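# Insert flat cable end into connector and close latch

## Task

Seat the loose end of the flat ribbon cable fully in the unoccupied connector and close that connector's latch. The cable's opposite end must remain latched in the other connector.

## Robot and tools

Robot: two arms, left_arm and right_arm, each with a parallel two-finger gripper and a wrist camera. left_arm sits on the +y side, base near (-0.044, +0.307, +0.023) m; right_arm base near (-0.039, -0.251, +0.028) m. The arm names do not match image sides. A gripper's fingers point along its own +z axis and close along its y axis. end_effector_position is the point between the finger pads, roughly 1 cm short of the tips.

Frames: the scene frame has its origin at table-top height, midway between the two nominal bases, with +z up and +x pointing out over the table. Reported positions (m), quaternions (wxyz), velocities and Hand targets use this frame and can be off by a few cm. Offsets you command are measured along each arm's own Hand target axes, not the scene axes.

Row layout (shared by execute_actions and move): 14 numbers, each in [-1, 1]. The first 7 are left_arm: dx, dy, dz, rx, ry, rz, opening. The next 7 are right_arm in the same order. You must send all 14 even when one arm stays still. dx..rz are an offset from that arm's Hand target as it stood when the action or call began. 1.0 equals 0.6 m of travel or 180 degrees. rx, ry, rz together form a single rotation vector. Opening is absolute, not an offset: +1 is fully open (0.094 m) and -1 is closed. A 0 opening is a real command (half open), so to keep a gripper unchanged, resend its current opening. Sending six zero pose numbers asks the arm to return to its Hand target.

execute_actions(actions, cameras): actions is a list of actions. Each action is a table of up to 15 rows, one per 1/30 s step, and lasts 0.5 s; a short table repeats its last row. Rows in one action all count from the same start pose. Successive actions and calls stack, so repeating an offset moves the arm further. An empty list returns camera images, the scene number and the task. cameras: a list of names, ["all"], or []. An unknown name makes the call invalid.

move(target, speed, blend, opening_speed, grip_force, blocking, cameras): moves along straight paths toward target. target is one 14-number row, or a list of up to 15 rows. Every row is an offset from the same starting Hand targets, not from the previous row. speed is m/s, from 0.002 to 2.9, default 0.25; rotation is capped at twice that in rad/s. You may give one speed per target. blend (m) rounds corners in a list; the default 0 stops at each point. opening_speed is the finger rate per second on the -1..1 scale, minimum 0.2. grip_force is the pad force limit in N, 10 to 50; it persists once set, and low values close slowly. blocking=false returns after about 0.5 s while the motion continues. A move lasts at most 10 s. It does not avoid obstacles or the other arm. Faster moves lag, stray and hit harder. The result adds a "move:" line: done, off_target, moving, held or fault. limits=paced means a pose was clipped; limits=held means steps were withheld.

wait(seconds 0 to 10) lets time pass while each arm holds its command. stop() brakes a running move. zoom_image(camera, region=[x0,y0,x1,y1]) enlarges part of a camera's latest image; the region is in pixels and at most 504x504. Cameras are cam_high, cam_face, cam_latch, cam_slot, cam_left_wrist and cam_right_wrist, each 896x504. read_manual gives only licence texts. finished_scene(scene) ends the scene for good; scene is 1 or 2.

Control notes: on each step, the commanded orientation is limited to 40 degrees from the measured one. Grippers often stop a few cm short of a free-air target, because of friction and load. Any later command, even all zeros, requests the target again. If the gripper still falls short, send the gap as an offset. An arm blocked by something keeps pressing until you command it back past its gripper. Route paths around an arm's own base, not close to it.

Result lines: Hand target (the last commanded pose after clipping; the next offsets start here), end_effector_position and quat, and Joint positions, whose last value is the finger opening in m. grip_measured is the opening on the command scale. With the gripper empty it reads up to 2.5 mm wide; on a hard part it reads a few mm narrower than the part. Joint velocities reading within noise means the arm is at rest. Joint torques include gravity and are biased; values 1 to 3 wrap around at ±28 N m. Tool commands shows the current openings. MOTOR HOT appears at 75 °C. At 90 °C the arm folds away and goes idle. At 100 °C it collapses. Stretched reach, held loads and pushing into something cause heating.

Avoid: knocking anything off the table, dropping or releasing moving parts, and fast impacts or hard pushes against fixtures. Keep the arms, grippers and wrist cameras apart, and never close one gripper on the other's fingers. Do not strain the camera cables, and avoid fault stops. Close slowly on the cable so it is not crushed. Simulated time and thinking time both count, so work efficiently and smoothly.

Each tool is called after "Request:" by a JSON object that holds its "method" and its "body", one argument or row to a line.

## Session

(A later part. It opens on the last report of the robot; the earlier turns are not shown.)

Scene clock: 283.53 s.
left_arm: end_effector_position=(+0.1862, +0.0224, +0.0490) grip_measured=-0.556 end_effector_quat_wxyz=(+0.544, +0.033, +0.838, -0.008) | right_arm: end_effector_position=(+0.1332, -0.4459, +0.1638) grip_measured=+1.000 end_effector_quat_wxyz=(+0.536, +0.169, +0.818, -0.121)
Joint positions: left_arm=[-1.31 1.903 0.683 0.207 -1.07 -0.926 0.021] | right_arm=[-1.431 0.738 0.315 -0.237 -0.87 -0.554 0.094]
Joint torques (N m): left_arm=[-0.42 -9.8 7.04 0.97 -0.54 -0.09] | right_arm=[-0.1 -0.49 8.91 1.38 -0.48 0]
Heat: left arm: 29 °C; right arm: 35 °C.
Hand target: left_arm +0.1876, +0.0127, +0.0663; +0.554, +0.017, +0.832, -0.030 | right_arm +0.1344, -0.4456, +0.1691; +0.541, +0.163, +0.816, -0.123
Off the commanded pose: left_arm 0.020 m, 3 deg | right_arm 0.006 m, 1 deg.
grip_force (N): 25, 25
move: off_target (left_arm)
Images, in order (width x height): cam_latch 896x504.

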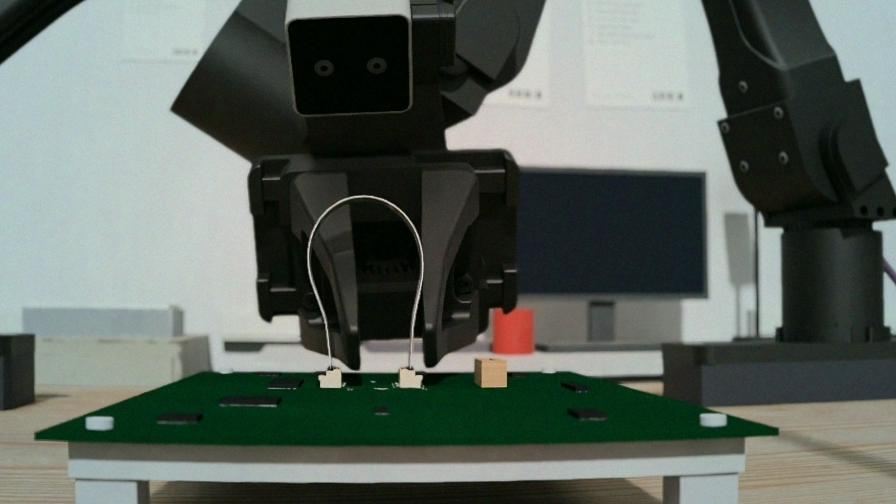

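Request:
{"method": "zoom_image", "body": {
  "camera": "cam_latch",
  "region": [380, 340, 440, 400]
}}

Request:
{"method": "wait", "body": {
  "seconds": 0,
  "cameras": ["cam_slot"]
}}

Request:
{"method": "zoom_image", "body": {
  "camera": "cam_slot",
  "region": [420, 270, 560, 390]
}}

Scaled by 8.400 from the camera's 896x504 image, which has a finer 1280x720 frame.

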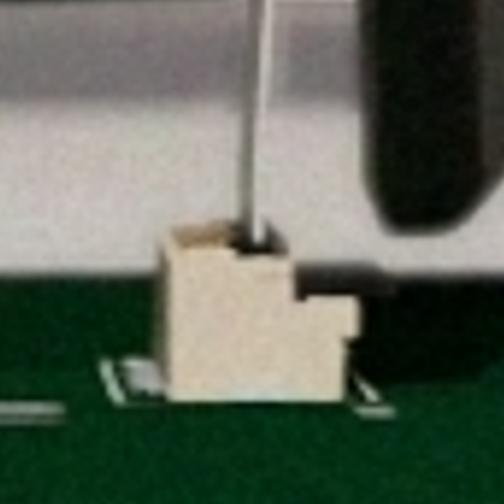

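Scene clock: 284.33 s.
left_arm: end_effector_position=(+0.1862, +0.0224, +0.0490) grip_measured=-0.556 end_effector_quat_wxyz=(+0.544, +0.033, +0.838, -0.008) | right_arm: end_effector_position=(+0.1332, -0.4459, +0.1638) grip_measured=+1.000 end_effector_quat_wxyz=(+0.536, +0.169, +0.818, -0.121)
Joint positions: left_arm=[-1.31 1.903 0.683 0.207 -1.07 -0.926 0.021] | right_arm=[-1.431 0.738 0.315 -0.237 -0.87 -0.554 0.094]
Joint torques (N m): left_arm=[-0.38 -9.81 7.04 0.98 -0.53 -0.08] | right_arm=[-0.12 -0.46 8.94 1.37 -0.47 -0.01]
Heat: left arm: 29 °C; right arm: 35 °C.
Hand target: left_arm +0.1876, +0.0127, +0.0663; +0.554, +0.017, +0.832, -0.030 | right_arm +0.1344, -0.4456, +0.1691; +0.541, +0.163, +0.816, -0.123
Tool commands: left_gripper/opening=-0.553 right_gripper/opening=+1.0
Off the commanded pose: left_arm 0.020 m, 3 deg | right_arm 0.006 m, 1 deg.
grip_force (N): 25, 25
Images, in order (width x height): cam_slot 896x504.

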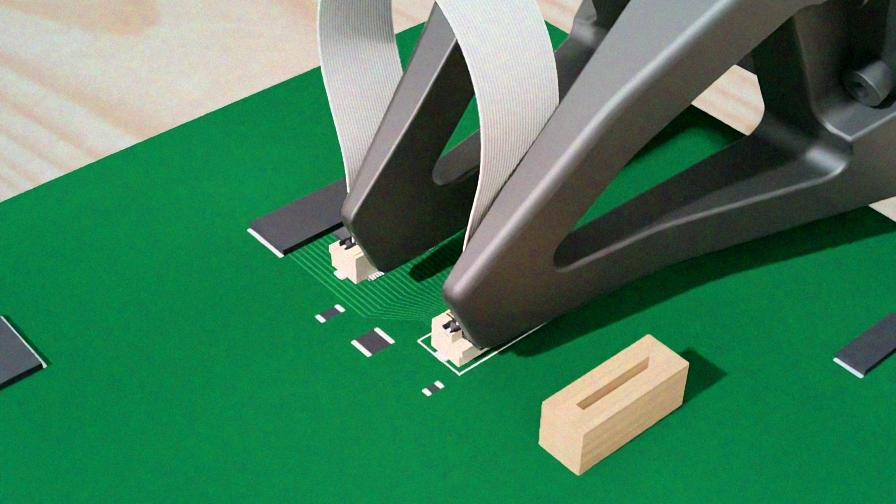

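Scaled by 3.600 from the camera's 896x504 image, which has a finer 1280x720 frame.

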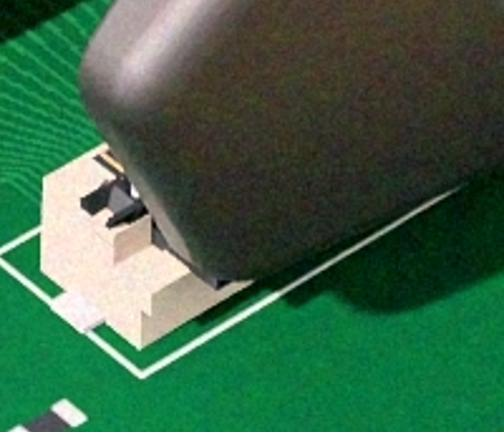

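Request:
{"method": "move", "body": {
  "target": [-0.0085,-0.002,-0.0029,0.002,-0.0017,-0.0047,-0.5,0,0,0,0,0,0,1],
  "speed": 0.03,
  "cameras": ["cam_latch","cam_slot"]
}}

Request:
{"method": "zoom_image", "body": {
  "camera": "cam_slot",
  "region": [420, 270, 560, 390]
}}

Scene clock: 286.00 s.
left_arm: end_effector_position=(+0.1865, +0.0208, +0.0542) grip_measured=-0.502 end_effector_quat_wxyz=(+0.546, +0.029, +0.837, -0.015) | right_arm: end_effector_position=(+0.1332, -0.4459, +0.1638) grip_measured=+1.000 end_effector_quat_wxyz=(+0.536, +0.169, +0.818, -0.121)
Joint positions: left_arm=[-1.31 1.886 0.683 0.207 -1.069 -0.926 0.023] | right_arm=[-1.431 0.738 0.315 -0.237 -0.87 -0.554 0.094]
Joint torques (N m): left_arm=[-0.39 -9.8 7.09 1 -0.54 -0.06] | right_arm=[-0.06 -0.49 8.84 1.38 -0.48 -0.02]
Heat: left arm: 29 °C; right arm: 35 °C.
Hand target: left_arm +0.1879, +0.0117, +0.0717; +0.556, +0.012, +0.830, -0.036 | right_arm +0.1344, -0.4456, +0.1691; +0.541, +0.163, +0.816, -0.123
Off the commanded pose: left_arm 0.020 m, 3 deg | right_arm 0.006 m, 1 deg.
grip_force (N): 25, 25
move: off_target (left_arm)
Images, in order (width x height): cam_latch 896x504, cam_slot 896x504.

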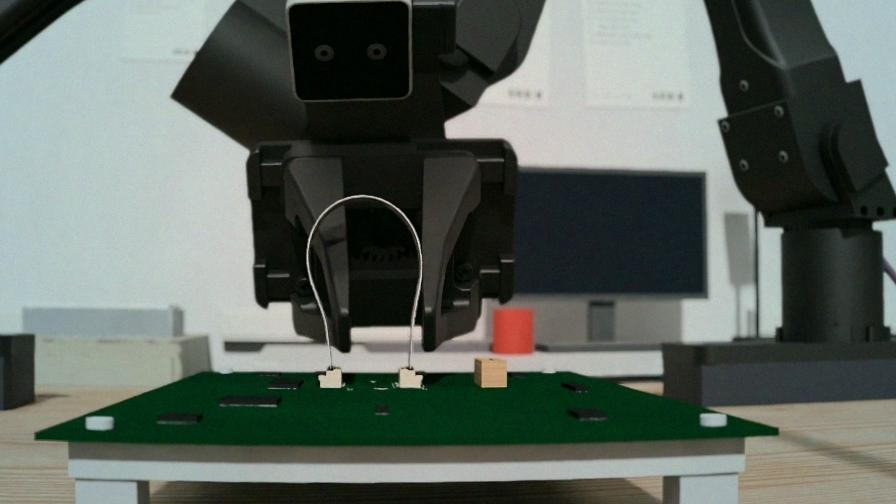

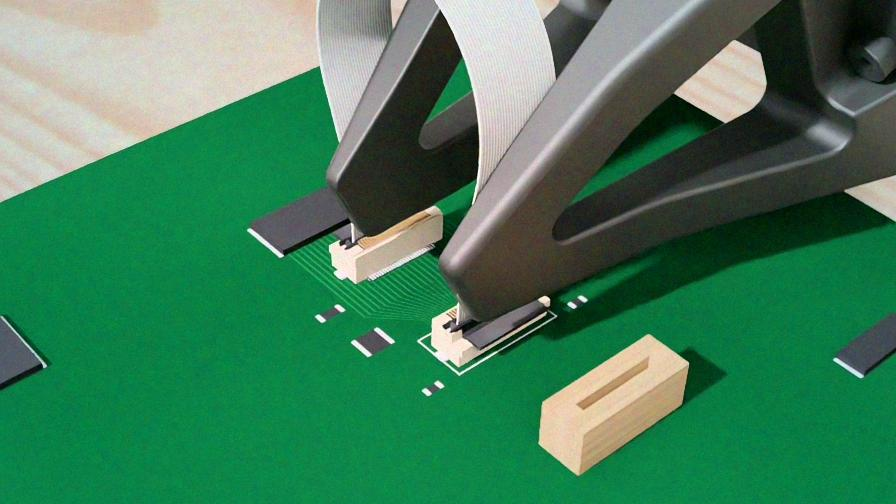

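Scaled by 3.600 from the camera's 896x504 image, which has a finer 1280x720 frame.

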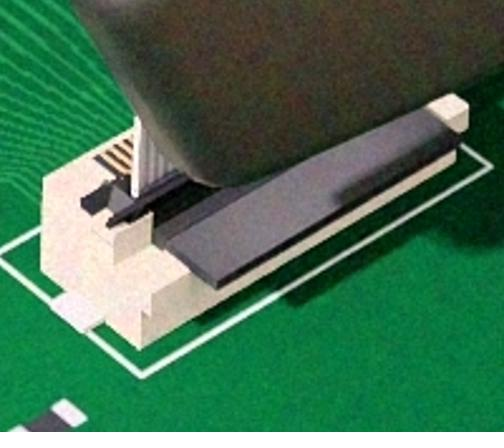

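Request:
{"method": "move", "body": {
  "target": [0.0097,0.0024,-0.0314,0,0,0,-0.5,0,0,0,0,0,0,1],
  "speed": 0.05,
  "cameras": ["cam_latch","cam_slot"]
}}

Scene clock: 288.13 s.
left_arm: end_effector_position=(+0.1661, +0.0228, +0.0537) grip_measured=-0.502 end_effector_quat_wxyz=(+0.542, +0.033, +0.840, -0.017) | right_arm: end_effector_position=(+0.1332, -0.4459, +0.1638) grip_measured=+1.000 end_effector_quat_wxyz=(+0.536, +0.169, +0.818, -0.121)
Joint positions: left_arm=[-1.376 1.864 0.683 0.082 -1.089 -1.041 0.023] | right_arm=[-1.431 0.738 0.315 -0.237 -0.87 -0.554 0.094]
Joint torques (N m): left_arm=[-0.32 -9.51 7.66 0.79 -0.73 -0.08] | right_arm=[-0.05 -0.5 8.95 1.37 -0.47 -0.03]
Heat: left arm: 29 °C; right arm: 35 °C.
Hand target: left_arm +0.1683, +0.0144, +0.0734; +0.556, +0.012, +0.830, -0.036 | right_arm +0.1344, -0.4456, +0.1691; +0.541, +0.163, +0.816, -0.123
Off the commanded pose: left_arm 0.022 m, 4 deg | right_arm 0.006 m, 1 deg.
grip_force (N): 25, 25
move: off_target (left_arm)
Images, in order (width x height): cam_latch 896x504, cam_slot 896x504.

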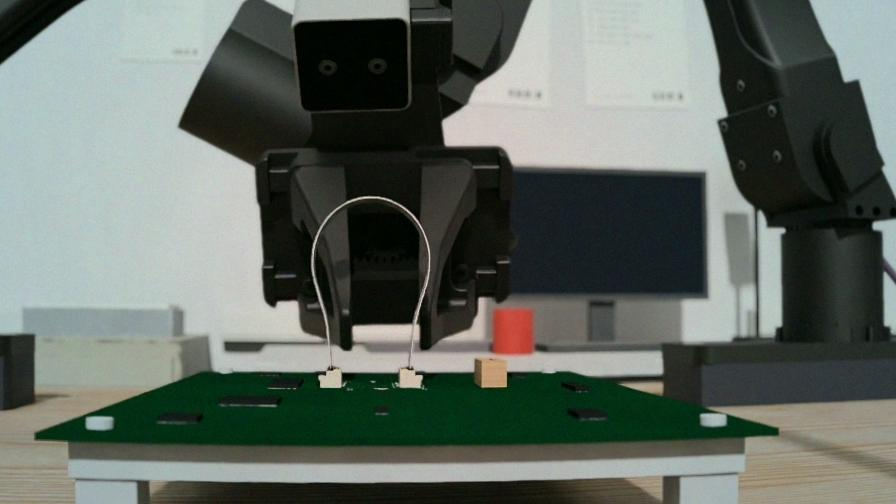

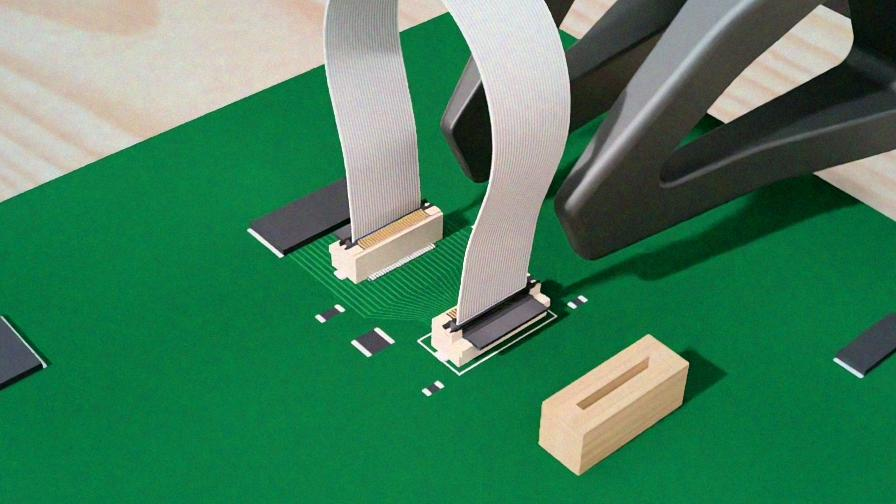

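Request:
{"method": "zoom_image", "body": {
  "camera": "cam_slot",
  "region": [430, 260, 560, 370]
}}

Request:
{"method": "zoom_image", "body": {
  "camera": "cam_latch",
  "region": [310, 330, 430, 400]
}}

Scaled by 3.877 from the camera's 896x504 image, which has a finer 1280x720 frame.

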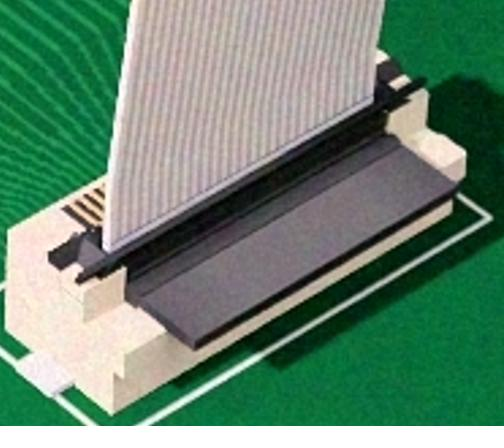

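Scaled by 4.200 from the camera's 896x504 image, which has a finer 1280x720 frame.

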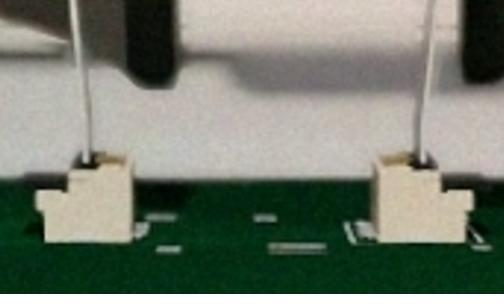

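Request:
{"method": "move", "body": {
  "target": [-0.02,0.003,-0.07,0,0,0,-0.5,0,0,0,0,0,0,1],
  "speed": 0.1,
  "cameras": ["cam_slot","cam_latch"]
}}

Request:
{"method": "zoom_image", "body": {
  "camera": "cam_slot",
  "region": [320, 180, 560, 380]
}}

Scene clock: 290.70 s.
left_arm: end_effector_position=(+0.1330, +0.0276, +0.0837) grip_measured=-0.502 end_effector_quat_wxyz=(+0.542, +0.028, +0.839, -0.020) | right_arm: end_effector_position=(+0.1332, -0.4459, +0.1638) grip_measured=+1.000 end_effector_quat_wxyz=(+0.536, +0.169, +0.818, -0.121)
Joint positions: left_arm=[-1.496 1.762 0.755 -0.319 -1.134 -1.305 0.023] | right_arm=[-1.431 0.738 0.315 -0.237 -0.87 -0.554 0.094]
Joint torques (N m): left_arm=[-0.34 -7.83 8.53 0.45 -0.83 -0.11] | right_arm=[-0.08 -0.5 8.95 1.38 -0.47 -0.02]
Heat: left arm: 30 °C; right arm: 35 °C.
Hand target: left_arm +0.1343, +0.0195, +0.1003; +0.556, +0.012, +0.830, -0.036 | right_arm +0.1344, -0.4456, +0.1691; +0.541, +0.163, +0.816, -0.123
Off the commanded pose: left_arm 0.019 m, 3 deg | right_arm 0.006 m, 1 deg.
grip_force (N): 25, 25
move: off_target (left_arm)
Images, in order (width x height): cam_latch 896x504, cam_slot 896x504.

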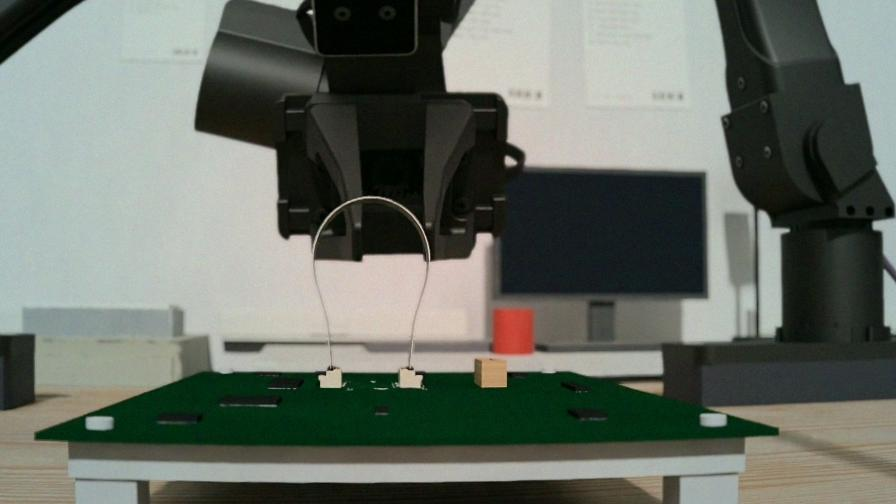

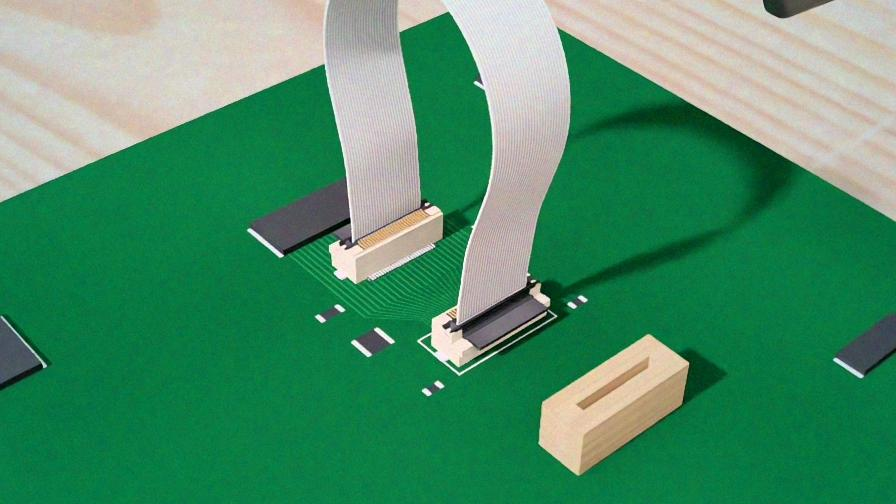

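Scaled by 2.100 from the camera's 896x504 image, which has a finer 1280x720 frame.

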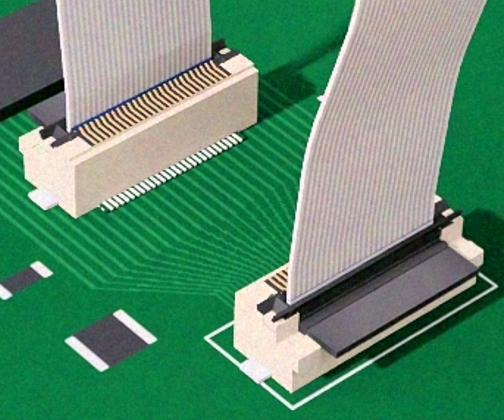

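Request:
{"method": "finished_scene", "body": {
  "scene": 1
}}

The scene is finished: the task was done.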